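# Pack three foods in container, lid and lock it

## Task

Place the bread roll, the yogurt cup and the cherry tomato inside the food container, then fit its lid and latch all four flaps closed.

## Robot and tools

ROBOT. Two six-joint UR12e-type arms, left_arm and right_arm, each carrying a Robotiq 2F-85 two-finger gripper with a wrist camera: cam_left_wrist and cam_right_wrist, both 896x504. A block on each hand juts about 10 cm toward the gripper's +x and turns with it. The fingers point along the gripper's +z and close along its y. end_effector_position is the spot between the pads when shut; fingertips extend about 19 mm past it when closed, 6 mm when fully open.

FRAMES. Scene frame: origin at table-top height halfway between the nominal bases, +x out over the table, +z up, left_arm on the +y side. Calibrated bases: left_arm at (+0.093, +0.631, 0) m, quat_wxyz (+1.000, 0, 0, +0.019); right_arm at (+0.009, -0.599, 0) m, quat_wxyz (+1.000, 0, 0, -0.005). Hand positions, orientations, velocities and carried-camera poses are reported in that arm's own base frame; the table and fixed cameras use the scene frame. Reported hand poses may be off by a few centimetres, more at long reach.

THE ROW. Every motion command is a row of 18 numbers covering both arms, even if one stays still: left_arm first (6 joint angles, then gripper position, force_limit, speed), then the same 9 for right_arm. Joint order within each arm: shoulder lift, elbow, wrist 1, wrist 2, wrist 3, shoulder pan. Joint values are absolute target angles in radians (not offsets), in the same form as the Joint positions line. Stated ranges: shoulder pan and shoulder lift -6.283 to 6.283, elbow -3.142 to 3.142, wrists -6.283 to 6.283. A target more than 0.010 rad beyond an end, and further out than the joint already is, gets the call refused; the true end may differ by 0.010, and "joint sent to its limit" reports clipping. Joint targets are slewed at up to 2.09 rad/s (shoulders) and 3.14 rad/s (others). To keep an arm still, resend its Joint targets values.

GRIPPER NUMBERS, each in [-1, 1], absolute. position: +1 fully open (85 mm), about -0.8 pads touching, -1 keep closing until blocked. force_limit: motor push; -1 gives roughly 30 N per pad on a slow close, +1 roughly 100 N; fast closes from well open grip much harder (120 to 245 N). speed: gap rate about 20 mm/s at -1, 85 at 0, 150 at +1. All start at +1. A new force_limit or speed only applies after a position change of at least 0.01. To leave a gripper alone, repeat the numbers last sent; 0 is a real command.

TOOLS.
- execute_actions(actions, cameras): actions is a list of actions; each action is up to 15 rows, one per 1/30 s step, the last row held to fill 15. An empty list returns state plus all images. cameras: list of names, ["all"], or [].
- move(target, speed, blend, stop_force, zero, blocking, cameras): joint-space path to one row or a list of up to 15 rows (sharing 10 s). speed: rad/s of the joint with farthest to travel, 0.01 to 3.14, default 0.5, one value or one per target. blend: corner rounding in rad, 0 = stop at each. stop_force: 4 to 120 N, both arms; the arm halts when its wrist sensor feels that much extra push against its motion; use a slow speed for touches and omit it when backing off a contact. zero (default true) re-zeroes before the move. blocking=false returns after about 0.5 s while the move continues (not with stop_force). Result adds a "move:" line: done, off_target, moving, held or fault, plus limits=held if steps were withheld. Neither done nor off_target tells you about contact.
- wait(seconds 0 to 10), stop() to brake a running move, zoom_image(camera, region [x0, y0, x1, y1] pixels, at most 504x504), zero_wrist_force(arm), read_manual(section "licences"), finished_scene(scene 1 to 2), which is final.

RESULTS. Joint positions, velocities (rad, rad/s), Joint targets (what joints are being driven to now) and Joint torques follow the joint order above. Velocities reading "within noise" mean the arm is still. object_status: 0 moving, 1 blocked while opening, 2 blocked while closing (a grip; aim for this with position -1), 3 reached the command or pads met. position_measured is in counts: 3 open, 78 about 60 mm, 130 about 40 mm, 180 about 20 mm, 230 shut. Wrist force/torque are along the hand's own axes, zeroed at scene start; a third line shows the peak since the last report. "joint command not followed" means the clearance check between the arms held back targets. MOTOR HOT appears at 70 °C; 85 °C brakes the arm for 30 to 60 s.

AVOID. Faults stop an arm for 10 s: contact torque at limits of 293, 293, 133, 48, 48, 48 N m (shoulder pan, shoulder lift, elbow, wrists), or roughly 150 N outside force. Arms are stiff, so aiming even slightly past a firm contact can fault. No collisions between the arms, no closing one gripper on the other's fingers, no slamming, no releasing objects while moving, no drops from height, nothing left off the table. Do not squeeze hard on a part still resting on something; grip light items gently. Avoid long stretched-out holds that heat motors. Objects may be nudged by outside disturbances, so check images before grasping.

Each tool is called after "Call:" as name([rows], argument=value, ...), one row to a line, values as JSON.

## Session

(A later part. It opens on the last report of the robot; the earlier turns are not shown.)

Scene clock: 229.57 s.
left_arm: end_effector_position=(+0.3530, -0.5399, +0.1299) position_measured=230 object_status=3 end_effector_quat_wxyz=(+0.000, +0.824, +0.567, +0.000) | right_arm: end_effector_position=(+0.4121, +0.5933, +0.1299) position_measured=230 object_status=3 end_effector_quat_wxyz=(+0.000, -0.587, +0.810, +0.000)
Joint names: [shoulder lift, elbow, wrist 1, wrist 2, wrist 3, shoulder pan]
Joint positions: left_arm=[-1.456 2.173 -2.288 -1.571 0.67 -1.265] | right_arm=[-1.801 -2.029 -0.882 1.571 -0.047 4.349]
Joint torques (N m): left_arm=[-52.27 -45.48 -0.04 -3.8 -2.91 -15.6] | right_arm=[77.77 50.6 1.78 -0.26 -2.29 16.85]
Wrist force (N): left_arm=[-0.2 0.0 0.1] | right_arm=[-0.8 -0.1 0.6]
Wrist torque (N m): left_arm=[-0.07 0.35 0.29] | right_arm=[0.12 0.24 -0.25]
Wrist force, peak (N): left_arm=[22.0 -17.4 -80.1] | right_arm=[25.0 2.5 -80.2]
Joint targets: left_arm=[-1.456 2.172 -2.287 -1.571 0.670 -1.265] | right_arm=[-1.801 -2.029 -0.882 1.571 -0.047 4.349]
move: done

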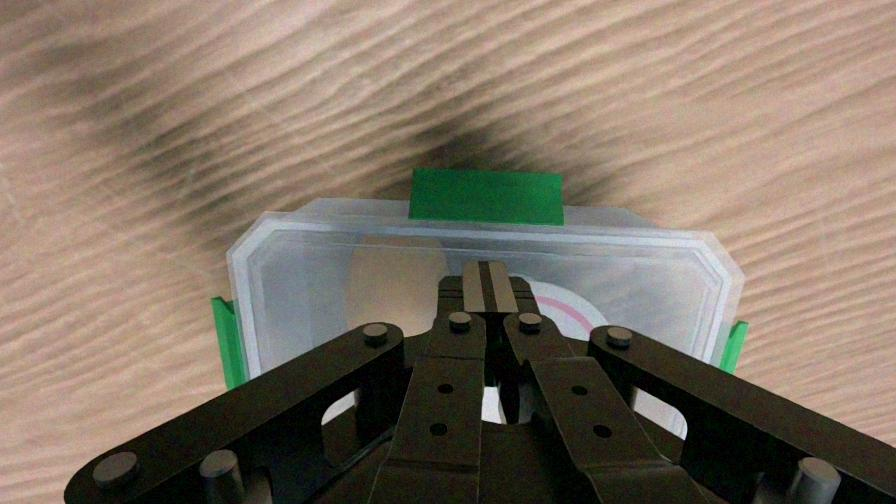

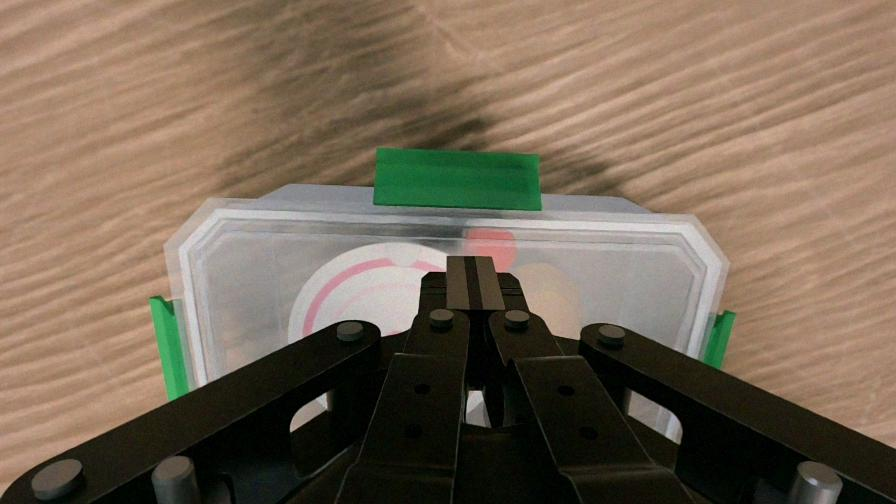

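Call:
move([
  [-1.47778,2.1978,-2.29082,-1.5708,0.72136,-1.22777,-1,-0.4,-1,-1.75301,-2.09127,-0.86812,1.5708,-0.03817,4.34388,-1,-0.4,-1],
  [-1.38471,2.24396,-2.43005,-1.5708,0.72136,-1.22777,-1,-0.4,-1,-1.8375,-2.1342,-0.7407,1.5708,-0.03817,4.34388,-1,-0.4,-1],
], speed=[0.15,0.08], cameras=["all"])

Call:
move(target=[-1.3726,2.2309,-2.4291,-1.5708,0.7098,-1.23927,-1,-0.4,-1,-1.85394,-2.1131,-0.74536,1.5708,-0.037,4.3451,-1,-0.4,-1], speed=0.013, stop_force=80, cameras=["all"])

Scene clock: 233.30 s.
left_arm: end_effector_position=(+0.3680, -0.5124, +0.0660) position_measured=230 object_status=3 end_effector_quat_wxyz=(+0.000, +0.827, +0.562, +0.000) | right_arm: end_effector_position=(+0.4027, +0.5594, +0.0660) position_measured=230 object_status=3 end_effector_quat_wxyz=(+0.000, -0.581, +0.814, +0.000)
Joint names: [shoulder lift, elbow, wrist 1, wrist 2, wrist 3, shoulder pan]
Joint positions: left_arm=[-1.385 2.244 -2.43 -1.571 0.721 -1.228] | right_arm=[-1.837 -2.134 -0.741 1.571 -0.038 4.344]
Joint torques (N m): left_arm=[-27.46 -32.94 -10.32 -2.9 2.53 -4.98] | right_arm=[46.63 38.45 13.04 -0.22 1.51 -8.45]
Wrist force (N): left_arm=[18.5 -0.8 -6.5] | right_arm=[20.3 0.7 -6.9]
Wrist torque (N m): left_arm=[-0.10 0.56 0.17] | right_arm=[0.19 0.63 -0.37]
Wrist force, peak (N): left_arm=[23.4 -1.1 -39.2] | right_arm=[20.3 0.7 -6.9]
Joint targets: left_arm=[-1.385 2.244 -2.430 -1.571 0.721 -1.228] | right_arm=[-1.837 -2.134 -0.741 1.571 -0.038 4.344]
move: done

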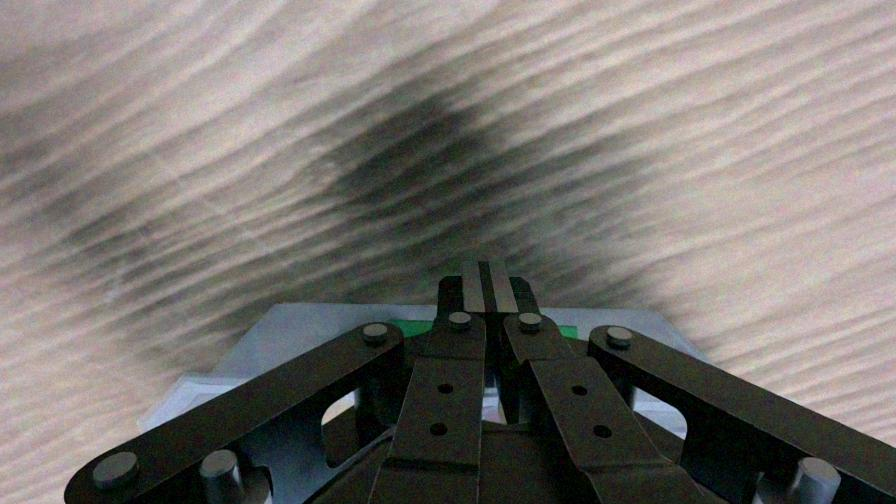

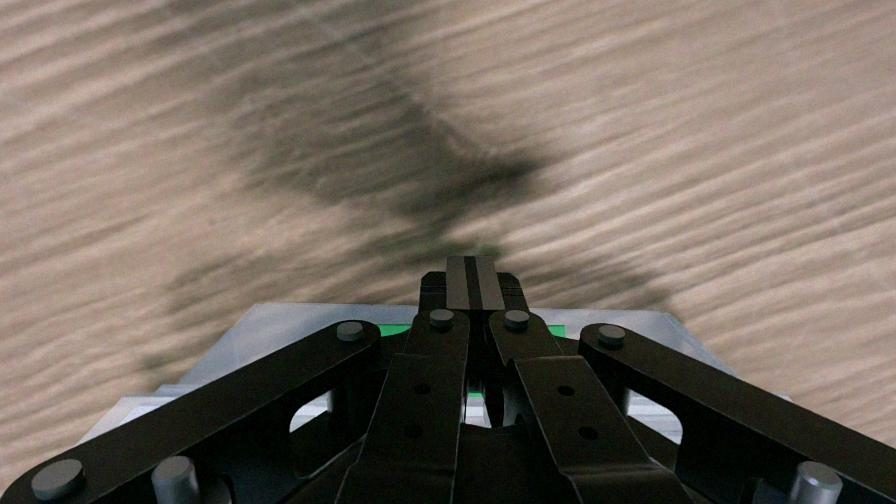

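Scene clock: 235.07 s.
left_arm: end_effector_position=(+0.3668, -0.5163, +0.0655) position_measured=230 object_status=3 end_effector_quat_wxyz=(+0.000, +0.827, +0.562, +0.000) | right_arm: end_effector_position=(+0.4040, +0.5636, +0.0654) position_measured=230 object_status=3 end_effector_quat_wxyz=(+0.000, -0.581, +0.814, +0.000)
Joint names: [shoulder lift, elbow, wrist 1, wrist 2, wrist 3, shoulder pan]
Joint positions: left_arm=[-1.38 2.239 -2.429 -1.571 0.717 -1.232] | right_arm=[-1.844 -2.126 -0.743 1.571 -0.038 4.344]
Joint torques (N m): left_arm=[-57.24 -71.19 -23.85 -17.28 2.65 -39.55] | right_arm=[76.23 92.25 36.82 -0.22 -0.32 15.41]
Wrist force (N): left_arm=[97.7 -3.5 -13.1] | right_arm=[99.2 0.1 -17.8]
Wrist torque (N m): left_arm=[-0.07 1.81 0.32] | right_arm=[0.18 2.14 -0.36]
Wrist force, peak (N): left_arm=[103.9 -3.9 -12.7] | right_arm=[104.2 -0.1 -18.8]
Joint targets: left_arm=[-1.380 2.239 -2.429 -1.571 0.717 -1.232] | right_arm=[-1.844 -2.126 -0.743 1.571 -0.038 4.344]
move: contact (left_arm, right_arm); right_arm: the elbow is farthest, 0.013 rad from its target

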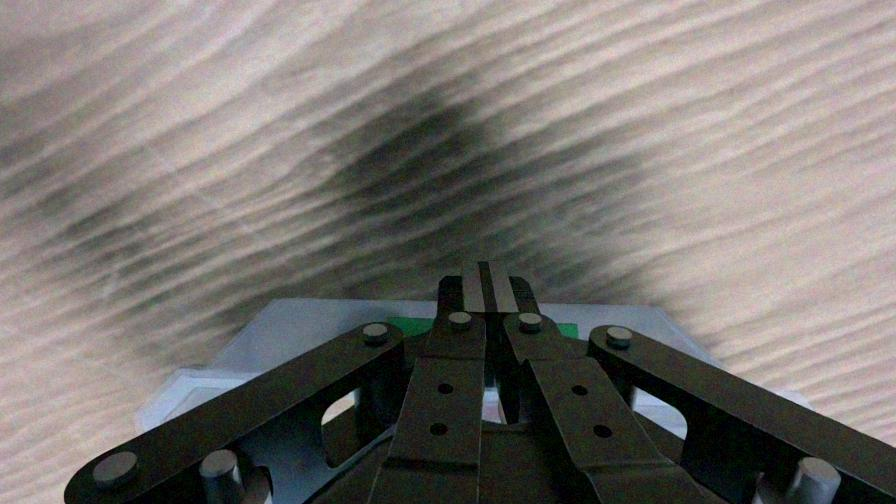

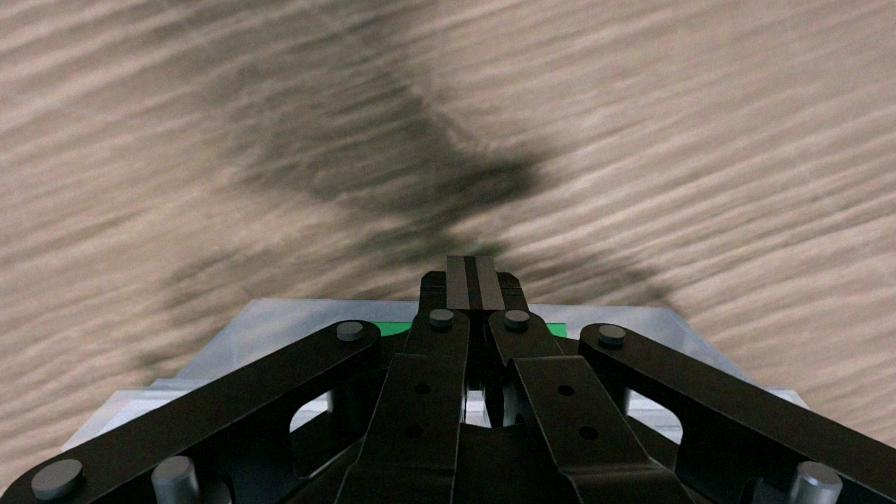

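Back off and lift.

Call:
move([
  [-1.38471,2.24396,-2.43005,-1.5708,0.72136,-1.22777,-1,-0.4,-1,-1.8375,-2.1342,-0.7407,1.5708,-0.03817,4.34388,-1,-0.4,-1],
  [-1.47778,2.1978,-2.29082,-1.5708,0.72136,-1.22777,-1,-0.4,-1,-1.75301,-2.09127,-0.86812,1.5708,-0.03817,4.34388,-1,-0.4,-1],
], speed=[0.03,0.15], cameras=["all"])

Scene clock: 237.27 s.
left_arm: end_effector_position=(+0.3680, -0.5125, +0.1299) position_measured=230 object_status=3 end_effector_quat_wxyz=(+0.000, +0.827, +0.562, +0.000) | right_arm: end_effector_position=(+0.4027, +0.5595, +0.1299) position_measured=230 object_status=3 end_effector_quat_wxyz=(+0.000, -0.581, +0.814, +0.000)
Joint names: [shoulder lift, elbow, wrist 1, wrist 2, wrist 3, shoulder pan]
Joint positions: left_arm=[-1.478 2.198 -2.291 -1.571 0.721 -1.228] | right_arm=[-1.753 -2.091 -0.868 1.571 -0.038 4.344]
Joint torques (N m): left_arm=[-56.37 -55.34 -3.91 -5.11 2.8 -10.94] | right_arm=[70.44 65.06 8.27 -0.25 -2.16 -5.41]
Wrist force (N): left_arm=[20.4 0.1 2.5] | right_arm=[19.1 -0.6 3.3]
Wrist torque (N m): left_arm=[-0.11 0.71 0.15] | right_arm=[-0.03 0.68 -0.31]
Wrist force, peak (N): left_arm=[97.9 -3.6 -12.2] | right_arm=[99.8 -0.1 -18.1]
Joint targets: left_arm=[-1.478 2.198 -2.291 -1.571 0.721 -1.228] | right_arm=[-1.753 -2.091 -0.868 1.571 -0.038 4.344]
move: done

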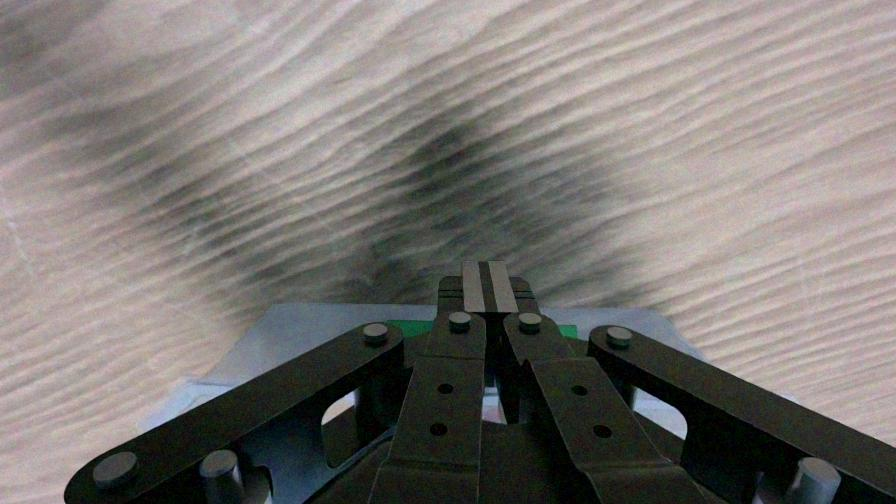

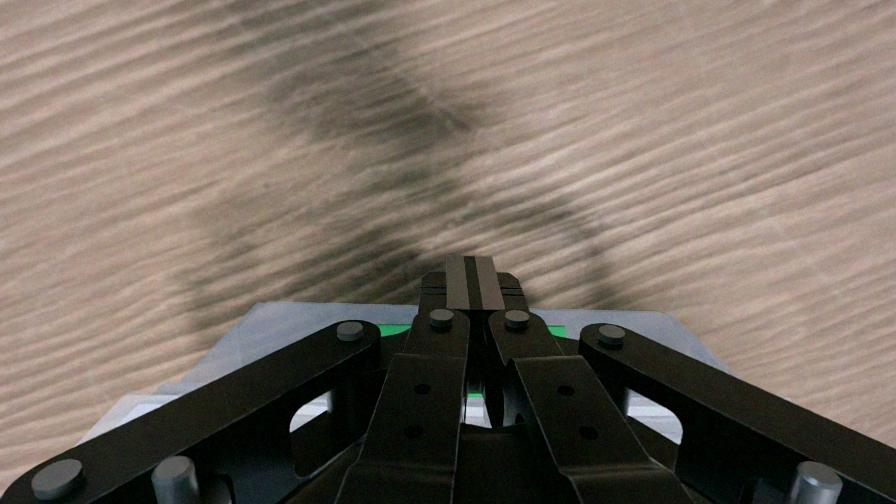

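Call:
move([
  [-1.38471,2.24396,-2.43005,-1.5708,0.72136,-1.22777,-1,-0.4,-1,-1.8375,-2.1342,-0.7407,1.5708,-0.03817,4.34388,-1,-0.4,-1],
  [-1.39245,2.2540,-2.43235,-1.5708,0.7364,-1.21273,-1,-0.4,-1,-1.82155,-2.1566,-0.73425,1.5708,-0.0381,4.34397,-1,-0.4,-1],
], speed=[0.04,0.02], cameras=["all"])

Scene clock: 242.70 s.
left_arm: end_effector_position=(+0.3736, -0.5017, +0.0660) position_measured=230 object_status=3 end_effector_quat_wxyz=(+0.000, +0.827, +0.562, +0.000) | right_arm: end_effector_position=(+0.3983, +0.5482, +0.0660) position_measured=230 object_status=3 end_effector_quat_wxyz=(+0.000, -0.581, +0.814, +0.000)
Joint names: [shoulder lift, elbow, wrist 1, wrist 2, wrist 3, shoulder pan]
Joint positions: left_arm=[-1.392 2.254 -2.432 -1.571 0.736 -1.213] | right_arm=[-1.822 -2.156 -0.734 1.571 -0.038 4.344]
Joint torques (N m): left_arm=[-54.59 -26.51 -7.5 3.29 2.84 11.15] | right_arm=[70.38 25.77 7.7 0.11 0.15 17.21]
Wrist force (N): left_arm=[0.2 -0.4 0.2] | right_arm=[0.7 1.3 -1.9]
Wrist torque (N m): left_arm=[-0.14 0.29 0.16] | right_arm=[0.37 0.02 -0.31]
Wrist force, peak (N): left_arm=[36.5 0.4 3.5] | right_arm=[34.4 0.3 2.3]
Joint targets: left_arm=[-1.392 2.254 -2.432 -1.571 0.736 -1.213] | right_arm=[-1.822 -2.157 -0.734 1.571 -0.038 4.344]
move: done

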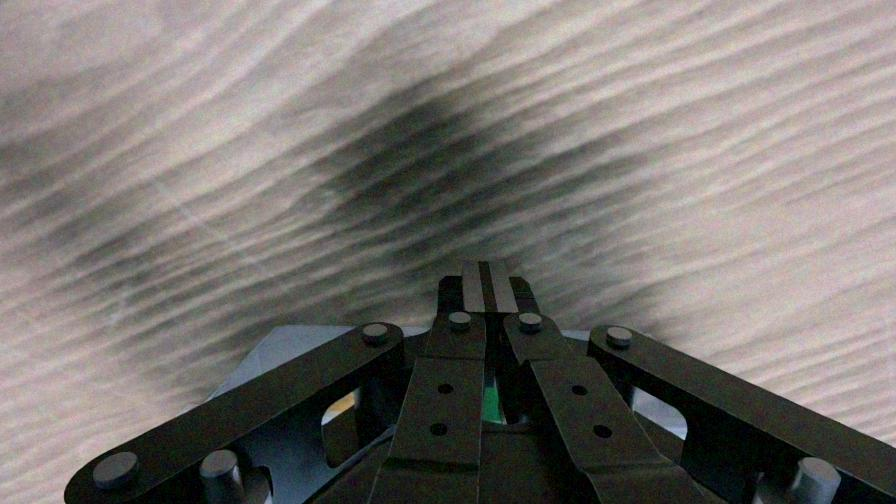

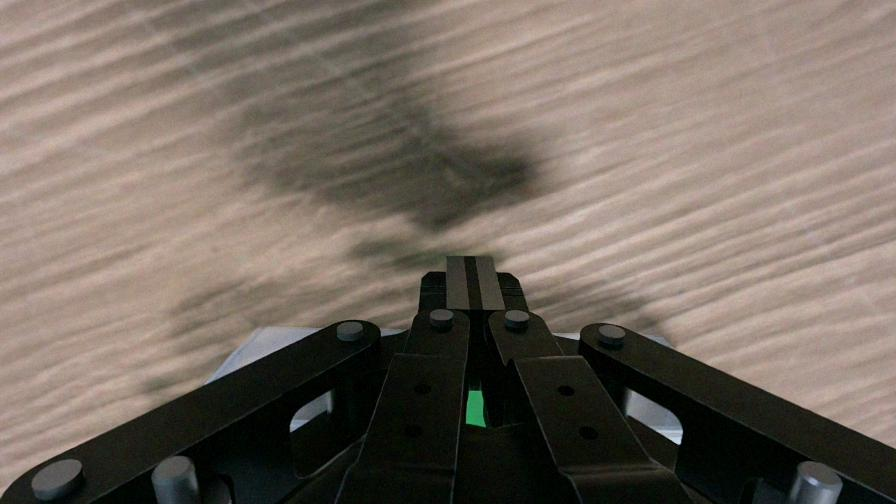

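Call:
move(target=[-1.4864,2.2075,-2.2919,-1.5708,0.7364,-1.21273,-1,-0.4,-1,-1.7354,-2.1130,-0.8640,1.5708,-0.0381,4.34397,-1,-0.4,-1], speed=0.15, cameras=["all"])

Scene clock: 244.20 s.
left_arm: end_effector_position=(+0.3737, -0.5016, +0.1299) position_measured=230 object_status=3 end_effector_quat_wxyz=(+0.000, +0.827, +0.562, +0.000) | right_arm: end_effector_position=(+0.3983, +0.5482, +0.1299) position_measured=230 object_status=3 end_effector_quat_wxyz=(+0.000, -0.581, +0.814, +0.000)
Joint names: [shoulder lift, elbow, wrist 1, wrist 2, wrist 3, shoulder pan]
Joint positions: left_arm=[-1.486 2.208 -2.292 -1.571 0.736 -1.213] | right_arm=[-1.735 -2.113 -0.864 1.571 -0.038 4.344]
Joint torques (N m): left_arm=[-48.56 -44.65 -0.61 3.21 2.94 13.63] | right_arm=[68.59 49.54 2.11 -0.01 0.77 15.57]
Wrist force (N): left_arm=[-0.1 0.0 -0.2] | right_arm=[0.5 0.1 -2.5]
Wrist torque (N m): left_arm=[-0.10 0.32 0.15] | right_arm=[0.12 0.03 -0.32]
Wrist force, peak (N): left_arm=[0.6 -0.7 1.2] | right_arm=[1.0 0.4 -3.4]
Joint targets: left_arm=[-1.486 2.208 -2.292 -1.571 0.736 -1.213] | right_arm=[-1.735 -2.113 -0.864 1.571 -0.038 4.344]
move: done

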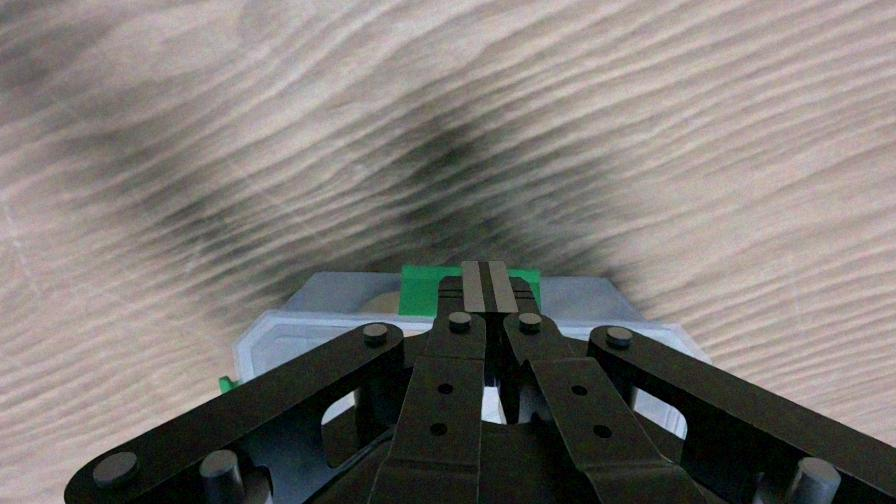

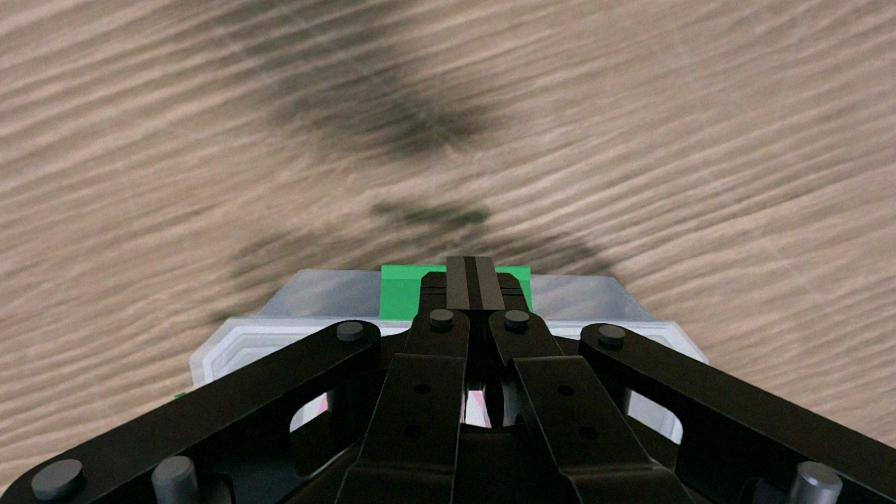

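Call:
zoom_image(camera="cam_left_wrist", region=[220, 240, 724, 400])

Call:
zoom_image(camera="cam_right_wrist", region=[180, 240, 684, 420])

Scaled by 1.000.

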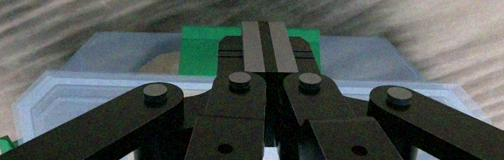

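Scaled by 1.000.

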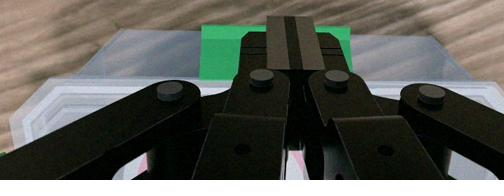

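Call:
move(target=[-1.45583,2.1725,-2.28747,-1.5708,0.66999,-1.26518,-1,-0.4,-1,-1.80125,-2.0291,-0.88205,1.5708,-0.04718,4.34883,-1,-0.4,-1], speed=0.15)

Call:
move(target=[-1.38915,2.2077,-2.38935,-1.5708,0.66999,-1.26518,-1,-0.4,-1,-1.80125,-2.0291,-0.88205,1.5708,-0.04718,4.34883,-1,-0.4,-1], speed=0.02, stop_force=75, cameras=["all"])

Scene clock: 246.10 s.
left_arm: end_effector_position=(+0.3530, -0.5398, +0.1300) position_measured=230 object_status=3 end_effector_quat_wxyz=(+0.000, +0.824, +0.567, +0.000) | right_arm: end_effector_position=(+0.4120, +0.5932, +0.1300) position_measured=230 object_status=3 end_effector_quat_wxyz=(+0.000, -0.587, +0.810, +0.000)
Joint names: [shoulder lift, elbow, wrist 1, wrist 2, wrist 3, shoulder pan]
Joint positions: left_arm=[-1.456 2.173 -2.287 -1.571 0.67 -1.265] | right_arm=[-1.801 -2.029 -0.882 1.571 -0.047 4.349]
Joint torques (N m): left_arm=[-32.72 -44.89 -0.41 2.82 -3.12 -13.46] | right_arm=[54.38 51.29 1.99 -0.21 -2.24 19.4]
Wrist force (N): left_arm=[0.1 -0.4 0.4] | right_arm=[0.8 0.8 -1.8]
Wrist torque (N m): left_arm=[-0.13 0.31 0.29] | right_arm=[0.28 -0.02 -0.25]
Wrist force, peak (N): left_arm=[-1.1 -0.2 0.3] | right_arm=[1.5 0.9 -3.0]
Joint targets: left_arm=[-1.456 2.172 -2.287 -1.571 0.670 -1.265] | right_arm=[-1.801 -2.029 -0.882 1.571 -0.047 4.349]
move: done

Scene clock: 251.37 s.
left_arm: end_effector_position=(+0.3531, -0.5404, +0.0915) position_measured=230 object_status=3 end_effector_quat_wxyz=(+0.000, +0.824, +0.567, +0.000) | right_arm: end_effector_position=(+0.4121, +0.5933, +0.1300) position_measured=230 object_status=3 end_effector_quat_wxyz=(+0.000, -0.587, +0.810, +0.000)
Joint names: [shoulder lift, elbow, wrist 1, wrist 2, wrist 3, shoulder pan]
Joint positions: left_arm=[-1.402 2.201 -2.37 -1.571 0.67 -1.265] | right_arm=[-1.801 -2.029 -0.882 1.571 -0.047 4.349]
Joint torques (N m): left_arm=[-11.28 -19.81 1.89 0.85 -2.86 -13.47] | right_arm=[53.2 50.89 1.91 -0.25 -2.56 22.41]
Wrist force (N): left_arm=[20.1 -14.4 -77.5] | right_arm=[0.8 1.0 -2.4]
Wrist torque (N m): left_arm=[0.16 0.64 0.30] | right_arm=[0.32 -0.02 -0.26]
Wrist force, peak (N): left_arm=[23.2 -17.4 -88.5] | right_arm=[0.8 0.7 -3.0]
Joint targets: left_arm=[-1.402 2.201 -2.370 -1.571 0.670 -1.265] | right_arm=[-1.801 -2.029 -0.882 1.571 -0.047 4.349]
move: contact (left_arm); left_arm: the wrist 1 is farthest, 0.020 rad from its target

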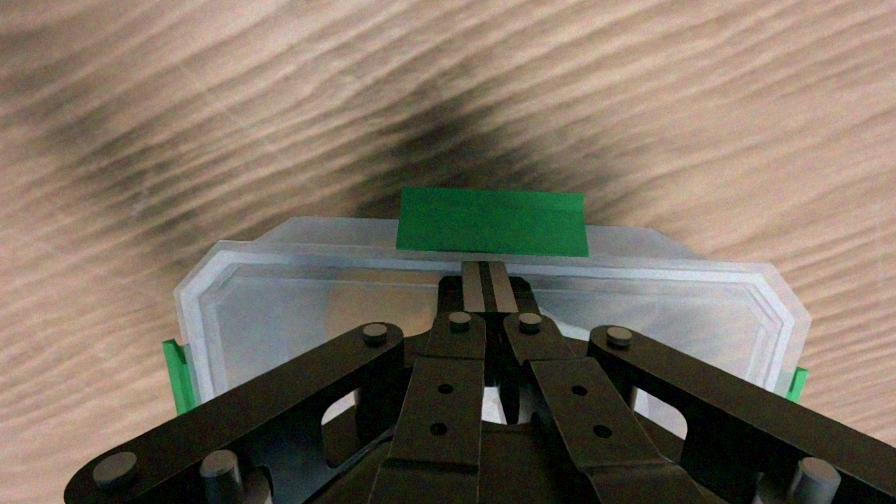

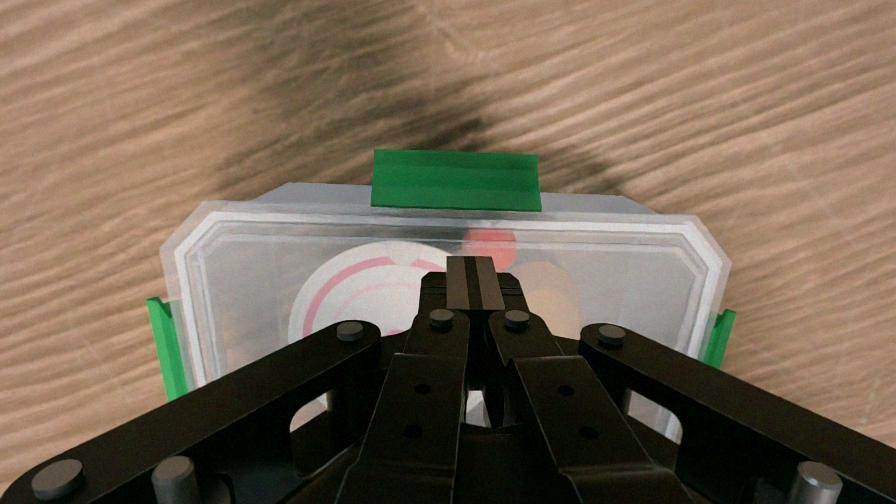

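Call:
move([
  [-1.45583,2.1725,-2.28747,-1.5708,0.66999,-1.26518,-1,-0.4,-1,-1.80125,-2.0291,-0.88205,1.5708,-0.04718,4.34883,-1,-0.4,-1],
  [-1.47778,2.1978,-2.29082,-1.5708,0.72136,-1.22777,-1,-0.4,-1,-1.75301,-2.09127,-0.86812,1.5708,-0.03817,4.34388,-1,-0.4,-1],
  [-1.3755,2.2478,-2.4431,-1.5708,0.72136,-1.22777,-1,-0.4,-1,-1.8458,-2.1377,-0.7287,1.5708,-0.03817,4.34388,-1,-0.4,-1],
], speed=[0.1,0.15,0.08])

Call:
move(target=[-1.3649,2.2342,-2.4401,-1.5708,0.7098,-1.23927,-1,-0.4,-1,-1.8609,-2.1161,-0.7354,1.5708,-0.037,4.3451,-1,-0.4,-1], speed=0.008, stop_force=88, cameras=["all"])

Scene clock: 256.03 s.
left_arm: end_effector_position=(+0.3680, -0.5124, +0.0602) position_measured=230 object_status=3 end_effector_quat_wxyz=(+0.000, +0.827, +0.562, +0.000) | right_arm: end_effector_position=(+0.4027, +0.5594, +0.0602) position_measured=230 object_status=3 end_effector_quat_wxyz=(+0.000, -0.581, +0.814, +0.000)
Joint names: [shoulder lift, elbow, wrist 1, wrist 2, wrist 3, shoulder pan]
Joint positions: left_arm=[-1.376 2.248 -2.443 -1.571 0.721 -1.228] | right_arm=[-1.846 -2.138 -0.729 1.571 -0.038 4.344]
Joint torques (N m): left_arm=[-28.74 -32.74 -10.12 -4.41 3 -16.78] | right_arm=[47.46 38.49 13.35 -0.36 2.23 1.98]
Wrist force (N): left_arm=[20.1 -0.4 -6.5] | right_arm=[22.9 0.9 -9.7]
Wrist torque (N m): left_arm=[-0.14 0.42 0.16] | right_arm=[0.28 0.25 -0.38]
Wrist force, peak (N): left_arm=[20.2 -14.4 -77.4] | right_arm=[20.4 1.7 -39.1]
Joint targets: left_arm=[-1.375 2.248 -2.443 -1.571 0.721 -1.228] | right_arm=[-1.846 -2.138 -0.729 1.571 -0.038 4.344]
move: done

speed must be a number from 0.01 to 3.14 (rad/s); nothing of the call was run

Call:
move(target=[-1.3649,2.2342,-2.4401,-1.5708,0.7098,-1.23927,-1,-0.4,-1,-1.8609,-2.1161,-0.7354,1.5708,-0.037,4.3451,-1,-0.4,-1], speed=0.01, stop_force=86, cameras=["all"])

Scene clock: 258.20 s.
left_arm: end_effector_position=(+0.3667, -0.5165, +0.0599) position_measured=230 object_status=3 end_effector_quat_wxyz=(+0.000, +0.827, +0.562, +0.000) | right_arm: end_effector_position=(+0.4041, +0.5640, +0.0599) position_measured=230 object_status=3 end_effector_quat_wxyz=(+0.000, -0.581, +0.814, +0.000)
Joint names: [shoulder lift, elbow, wrist 1, wrist 2, wrist 3, shoulder pan]
Joint positions: left_arm=[-1.371 2.243 -2.442 -1.571 0.717 -1.232] | right_arm=[-1.852 -2.129 -0.732 1.571 -0.038 4.344]
Joint torques (N m): left_arm=[-58.49 -76.79 -27.53 -17.63 2.36 -43.84] | right_arm=[80.33 100.39 38.59 0.05 -0.19 25.8]
Wrist force (N): left_arm=[107.5 -1.7 -8.9] | right_arm=[108.2 0.7 -14.3]
Wrist torque (N m): left_arm=[-0.13 1.36 0.31] | right_arm=[0.24 1.45 -0.37]
Wrist force, peak (N): left_arm=[111.4 -2.0 -8.9] | right_arm=[112.6 1.1 -16.5]
Joint targets: left_arm=[-1.371 2.243 -2.442 -1.571 0.717 -1.232] | right_arm=[-1.852 -2.129 -0.732 1.571 -0.038 4.344]
move: contact (left_arm, right_arm); right_arm: the elbow is farthest, 0.013 rad from its target

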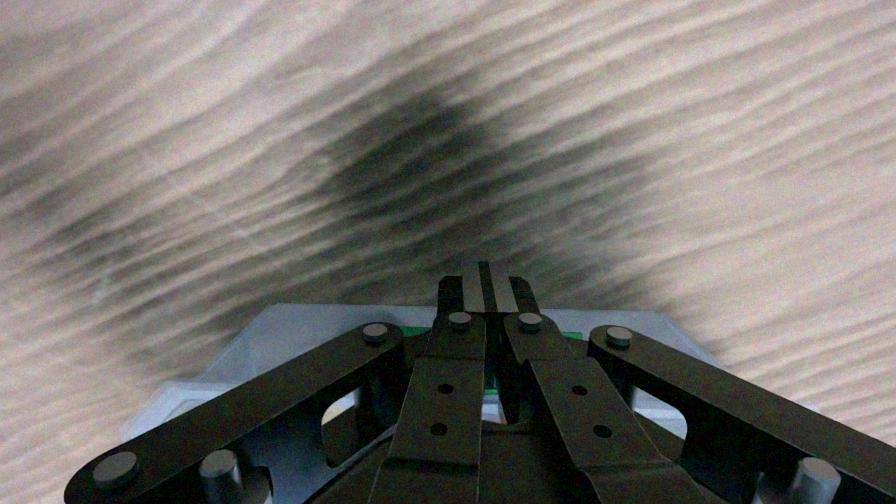

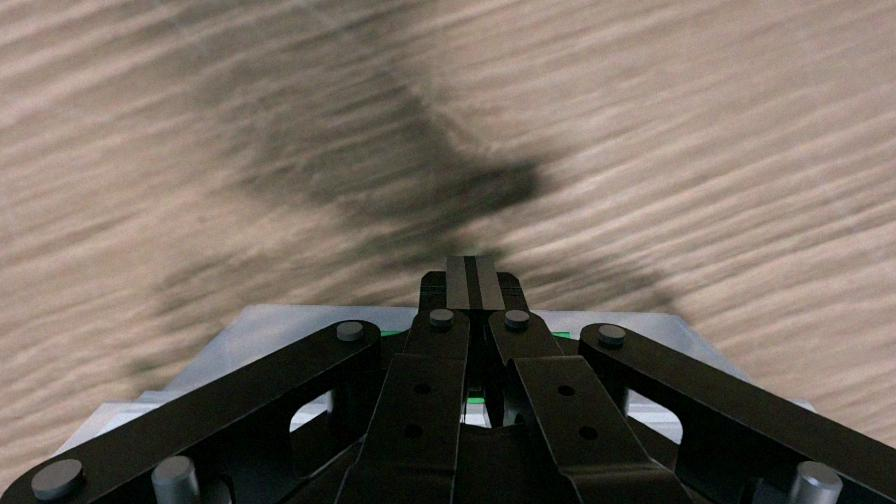

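Call:
move([
  [-1.39245,2.2540,-2.43235,-1.5708,0.7364,-1.21273,-1,-0.4,-1,-1.82155,-2.1566,-0.73425,1.5708,-0.0381,4.34397,-1,-0.4,-1],
  [-1.4864,2.2075,-2.2919,-1.5708,0.7364,-1.21273,-1,-0.4,-1,-1.7354,-2.1130,-0.8640,1.5708,-0.0381,4.34397,-1,-0.4,-1],
], speed=[0.05,0.15], cameras=["all"])

Scene clock: 260.57 s.
left_arm: end_effector_position=(+0.3737, -0.5016, +0.1299) position_measured=230 object_status=3 end_effector_quat_wxyz=(+0.000, +0.827, +0.562, +0.000) | right_arm: end_effector_position=(+0.3983, +0.5482, +0.1299) position_measured=230 object_status=3 end_effector_quat_wxyz=(+0.000, -0.581, +0.814, +0.000)
Joint names: [shoulder lift, elbow, wrist 1, wrist 2, wrist 3, shoulder pan]
Joint positions: left_arm=[-1.486 2.208 -2.292 -1.571 0.736 -1.213] | right_arm=[-1.735 -2.113 -0.864 1.571 -0.038 4.344]
Joint torques (N m): left_arm=[-52.89 -44.42 0.09 3.26 2.63 12.96] | right_arm=[68.19 49.46 1.93 -0.12 -2.23 -11.42]
Wrist force (N): left_arm=[0.1 -0.1 0.2] | right_arm=[-0.7 0.3 -2.0]
Wrist torque (N m): left_arm=[-0.10 0.29 0.15] | right_arm=[0.16 0.22 -0.33]
Wrist force, peak (N): left_arm=[107.9 -1.3 -8.7] | right_arm=[108.8 1.6 -15.3]
Joint targets: left_arm=[-1.486 2.208 -2.292 -1.571 0.736 -1.213] | right_arm=[-1.735 -2.113 -0.864 1.571 -0.038 4.344]
move: done

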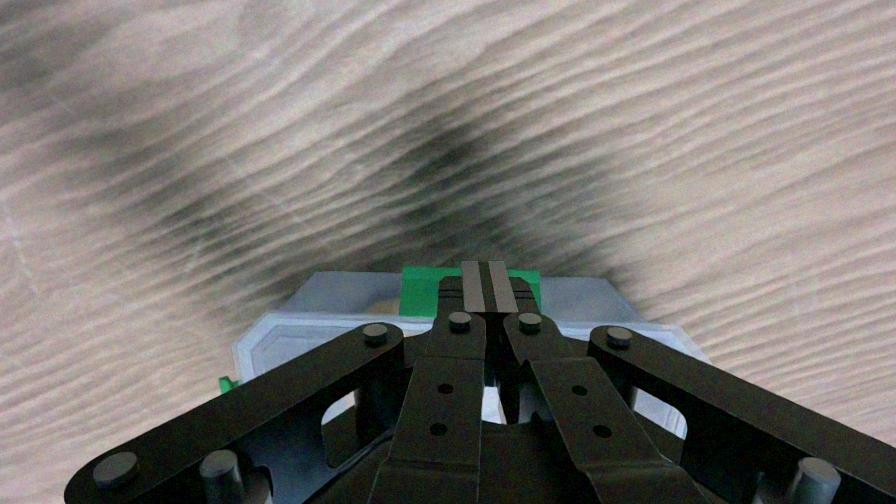

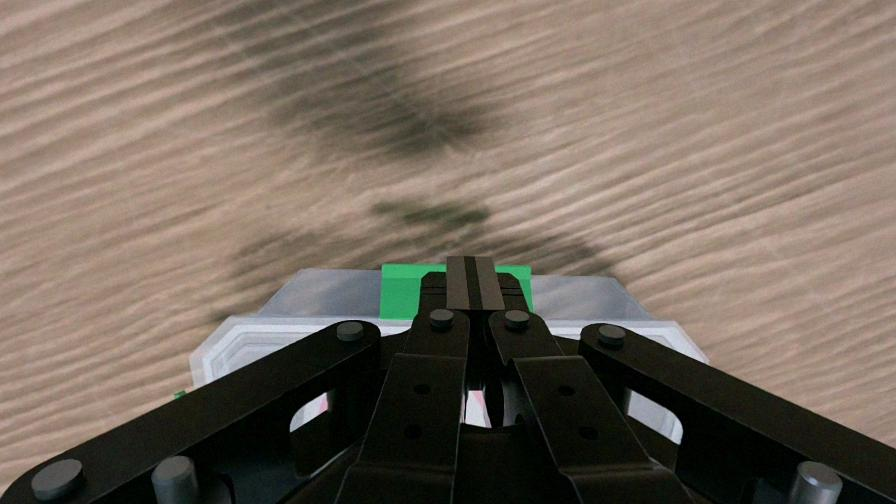

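Call:
move([
  [-2.1848,2.1807,-1.5667,-1.5708,0.7364,-0.865,-1,-0.4,-1,-1.7354,-2.1130,-0.8640,1.5708,-0.0381,4.34397,-1,-0.4,-1],
  [-2.1848,2.1807,-1.5667,-1.5708,0.7364,-0.865,-1,-0.4,-1,-1.63406,-1.97622,-1.10212,1.5708,-0.04946,4.34655,-1,-0.4,-1],
], speed=0.5, cameras=["all"])

Call:
zoom_image(camera="cam_right_wrist", region=[150, 50, 650, 330])

Scene clock: 264.07 s.
left_arm: end_effector_position=(+0.3520, -0.1446, +0.3999) position_measured=230 object_status=3 end_effector_quat_wxyz=(+0.000, +0.718, +0.696, +0.000) | right_arm: end_effector_position=(+0.4018, +0.5620, +0.2500) position_measured=230 object_status=3 end_effector_quat_wxyz=(+0.000, -0.587, +0.810, +0.000)
Joint names: [shoulder lift, elbow, wrist 1, wrist 2, wrist 3, shoulder pan]
Joint positions: left_arm=[-2.185 2.181 -1.567 -1.571 0.736 -0.865] | right_arm=[-1.634 -1.976 -1.102 1.571 -0.049 4.347]
Joint torques (N m): left_arm=[-7.3 -55.8 -0.09 2.74 2.72 15.35] | right_arm=[67.04 57.21 1.51 -0.37 -1.92 18.77]
Wrist force (N): left_arm=[0.0 -0.5 0.5] | right_arm=[-0.5 0.2 -2.7]
Wrist torque (N m): left_arm=[-0.18 0.33 0.17] | right_arm=[0.22 0.15 -0.21]
Wrist force, peak (N): left_arm=[3.2 -1.5 -1.1] | right_arm=[-0.8 0.1 -5.4]
Joint targets: left_arm=[-2.185 2.181 -1.567 -1.571 0.736 -0.865] | right_arm=[-1.634 -1.976 -1.102 1.571 -0.049 4.347]
move: done

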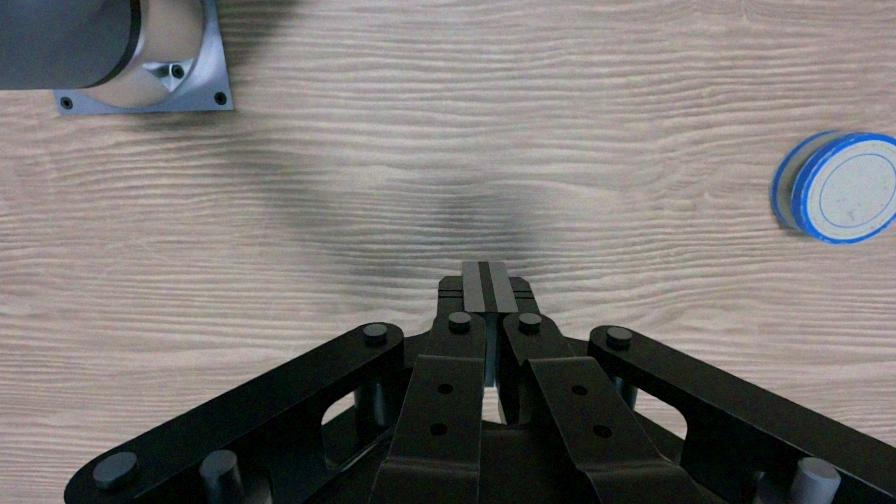

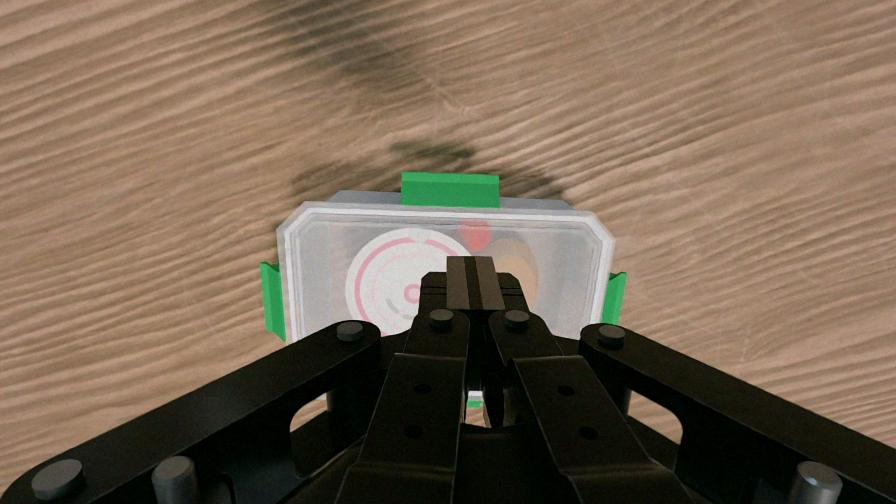

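Scaled by 1.008 from the camera's 896x504 image, which has a finer 1280x720 frame.

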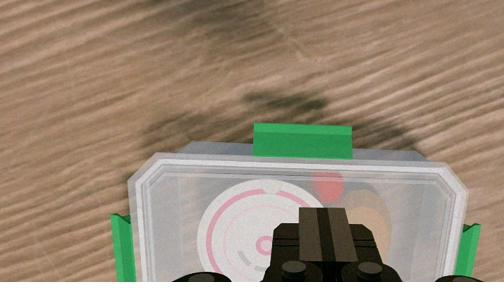

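Call:
zoom_image(camera="cam_right_wrist", region=[240, 150, 420, 350])

Call:
zoom_image(camera="cam_right_wrist", region=[470, 150, 650, 350])

Scaled by 2.520 from the camera's 896x504 image, which has a finer 1280x720 frame.

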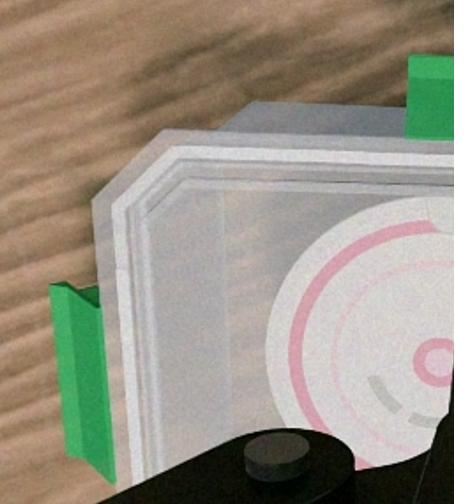

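Scaled by 2.520 from the camera's 896x504 image, which has a finer 1280x720 frame.

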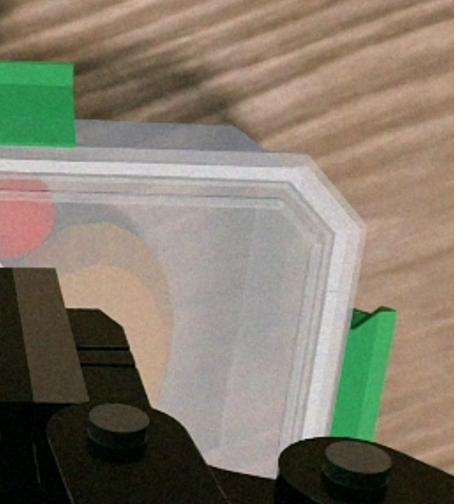

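Call:
move(target=[-2.1848,2.1807,-1.5667,-1.5708,0.7364,-0.865,-1,-0.4,-1,-1.85866,-1.9515,-0.90224,1.5708,0.0861,4.46819,-1,-0.4,-1], speed=0.3)

Call:
move(target=[-2.1848,2.1807,-1.5667,-1.5708,0.7364,-0.865,-1,-0.4,-1,-1.9105,-1.9808,-0.8211,1.5708,0.0861,4.46819,-1,-0.4,-1], speed=0.02, stop_force=60, cameras=["cam_right_wrist"])

Call:
zoom_image(camera="cam_right_wrist", region=[350, 100, 850, 380])

Scene clock: 266.10 s.
left_arm: end_effector_position=(+0.3520, -0.1446, +0.3999) position_measured=230 object_status=3 end_effector_quat_wxyz=(+0.000, +0.718, +0.696, +0.000) | right_arm: end_effector_position=(+0.3485, +0.6781, +0.1301) position_measured=230 object_status=3 end_effector_quat_wxyz=(+0.000, -0.581, +0.814, +0.000)
Joint names: [shoulder lift, elbow, wrist 1, wrist 2, wrist 3, shoulder pan]
Joint positions: left_arm=[-2.185 2.181 -1.567 -1.571 0.736 -0.865] | right_arm=[-1.858 -1.952 -0.902 1.571 0.086 4.468]
Joint torques (N m): left_arm=[-6.65 -55.11 -0.09 2.7 2.88 15.77] | right_arm=[58.19 49.45 7.09 -0.41 1.63 16.68]
Wrist force (N): left_arm=[0.2 -0.2 0.4] | right_arm=[-0.4 0.5 -2.2]
Wrist torque (N m): left_arm=[-0.13 0.29 0.16] | right_arm=[0.27 0.17 -0.38]
Wrist force, peak (N): left_arm=[0.3 -0.5 0.5] | right_arm=[0.8 -0.8 -4.7]
Joint targets: left_arm=[-2.185 2.181 -1.567 -1.571 0.736 -0.865] | right_arm=[-1.859 -1.951 -0.902 1.571 0.086 4.468]
move: done

Scene clock: 270.90 s.
left_arm: end_effector_position=(+0.3520, -0.1446, +0.3999) position_measured=230 object_status=3 end_effector_quat_wxyz=(+0.000, +0.718, +0.696, +0.000) | right_arm: end_effector_position=(+0.3485, +0.6785, +0.0902) position_measured=230 object_status=3 end_effector_quat_wxyz=(+0.000, -0.581, +0.814, +0.000)
Joint names: [shoulder lift, elbow, wrist 1, wrist 2, wrist 3, shoulder pan]
Joint positions: left_arm=[-2.185 2.181 -1.567 -1.571 0.736 -0.865] | right_arm=[-1.905 -1.977 -0.83 1.571 0.086 4.468]
Joint torques (N m): left_arm=[-6.98 -55.82 -0.16 2.17 2.5 15.3] | right_arm=[37.78 23.18 -2.25 -0.25 1.84 18.58]
Wrist force (N): left_arm=[0.2 -0.1 0.2] | right_arm=[10.7 0.9 -62.5]
Wrist torque (N m): left_arm=[-0.11 0.31 0.16] | right_arm=[0.03 0.55 -0.38]
Wrist force, peak (N): left_arm=[0.1 -0.4 0.7] | right_arm=[20.5 2.0 -77.6]
Joint targets: left_arm=[-2.185 2.181 -1.567 -1.571 0.736 -0.865] | right_arm=[-1.905 -1.977 -0.830 1.571 0.086 4.468]
move: contact (right_arm)
Images, in order (width x height): cam_right_wrist 896x504.

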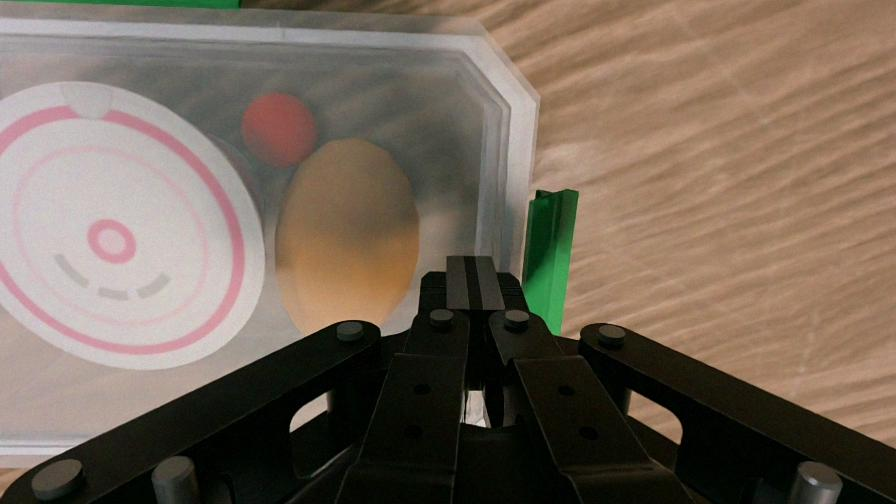

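Scaled by 1.008 from the camera's 896x504 image, which has a finer 1280x720 frame.

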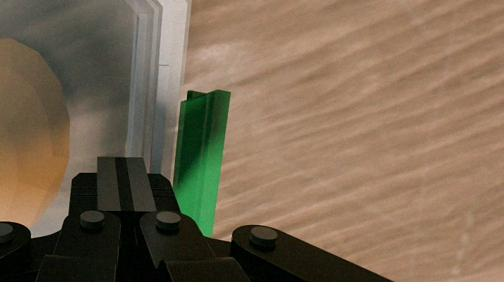

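Call:
move([
  [-2.1848,2.1807,-1.5667,-1.5708,0.7364,-0.865,-1,-0.4,-1,-1.85866,-1.9515,-0.90224,1.5708,0.0861,4.46819,-1,-0.4,-1],
  [-2.1848,2.1807,-1.5667,-1.5708,0.7364,-0.865,-1,-0.4,-1,-1.92095,-1.8628,-0.92865,1.5708,-0.15,4.23209,-1,-0.4,-1],
], speed=0.2)

Call:
move(target=[-2.1848,2.1807,-1.5667,-1.5708,0.7364,-0.865,-1,-0.4,-1,-1.96928,-1.8913,-0.85182,1.5708,-0.15,4.23209,-1,-0.4,-1], speed=0.02, stop_force=60, cameras=["cam_right_wrist"])

Scene clock: 273.57 s.
left_arm: end_effector_position=(+0.3520, -0.1446, +0.3999) position_measured=230 object_status=3 end_effector_quat_wxyz=(+0.000, +0.718, +0.696, +0.000) | right_arm: end_effector_position=(+0.5183, +0.6182, +0.1300) position_measured=230 object_status=3 end_effector_quat_wxyz=(+0.000, -0.581, +0.814, +0.000)
Joint names: [shoulder lift, elbow, wrist 1, wrist 2, wrist 3, shoulder pan]
Joint positions: left_arm=[-2.185 2.181 -1.567 -1.571 0.736 -0.865] | right_arm=[-1.921 -1.863 -0.929 1.571 -0.15 4.232]
Joint torques (N m): left_arm=[-7.51 -54.42 -0.48 1.54 2.41 14.87] | right_arm=[64.99 51.25 2.02 0.39 -2.34 -16.4]
Wrist force (N): left_arm=[0.2 -0.2 0.6] | right_arm=[-0.8 0.5 -2.7]
Wrist torque (N m): left_arm=[-0.14 0.30 0.17] | right_arm=[0.29 0.14 -0.22]
Wrist force, peak (N): left_arm=[0.1 -0.6 0.6] | right_arm=[11.5 1.2 -63.1]
Joint targets: left_arm=[-2.185 2.181 -1.567 -1.571 0.736 -0.865] | right_arm=[-1.921 -1.863 -0.929 1.571 -0.150 4.232]
move: done

Scene clock: 277.97 s.
left_arm: end_effector_position=(+0.3520, -0.1446, +0.3999) position_measured=230 object_status=3 end_effector_quat_wxyz=(+0.000, +0.718, +0.696, +0.000) | right_arm: end_effector_position=(+0.5186, +0.6185, +0.0952) position_measured=230 object_status=3 end_effector_quat_wxyz=(+0.000, -0.581, +0.814, +0.000)
Joint names: [shoulder lift, elbow, wrist 1, wrist 2, wrist 3, shoulder pan]
Joint positions: left_arm=[-2.185 2.181 -1.567 -1.571 0.736 -0.865] | right_arm=[-1.958 -1.885 -0.869 1.571 -0.15 4.232]
Joint torques (N m): left_arm=[-6.09 -55.46 -0.29 1.3 2.5 17.19] | right_arm=[87.27 48.04 2.82 -1.9 0 -5.93]
Wrist force (N): left_arm=[0.2 -0.3 0.4] | right_arm=[-1.9 1.6 -5.8]
Wrist torque (N m): left_arm=[-0.14 0.30 0.17] | right_arm=[0.24 0.18 -0.24]
Wrist force, peak (N): left_arm=[0.5 -0.5 0.6] | right_arm=[18.8 2.9 -70.4]
Joint targets: left_arm=[-2.185 2.181 -1.567 -1.571 0.736 -0.865] | right_arm=[-1.958 -1.885 -0.869 1.571 -0.150 4.232]
move: contact (right_arm); right_arm: the wrist 1 is farthest, 0.017 rad from its target
Images, in order (width x height): cam_right_wrist 896x504.

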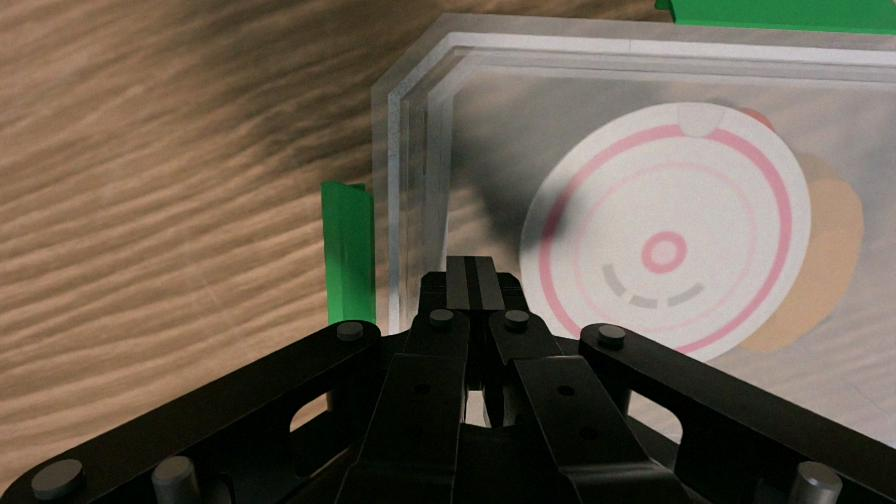

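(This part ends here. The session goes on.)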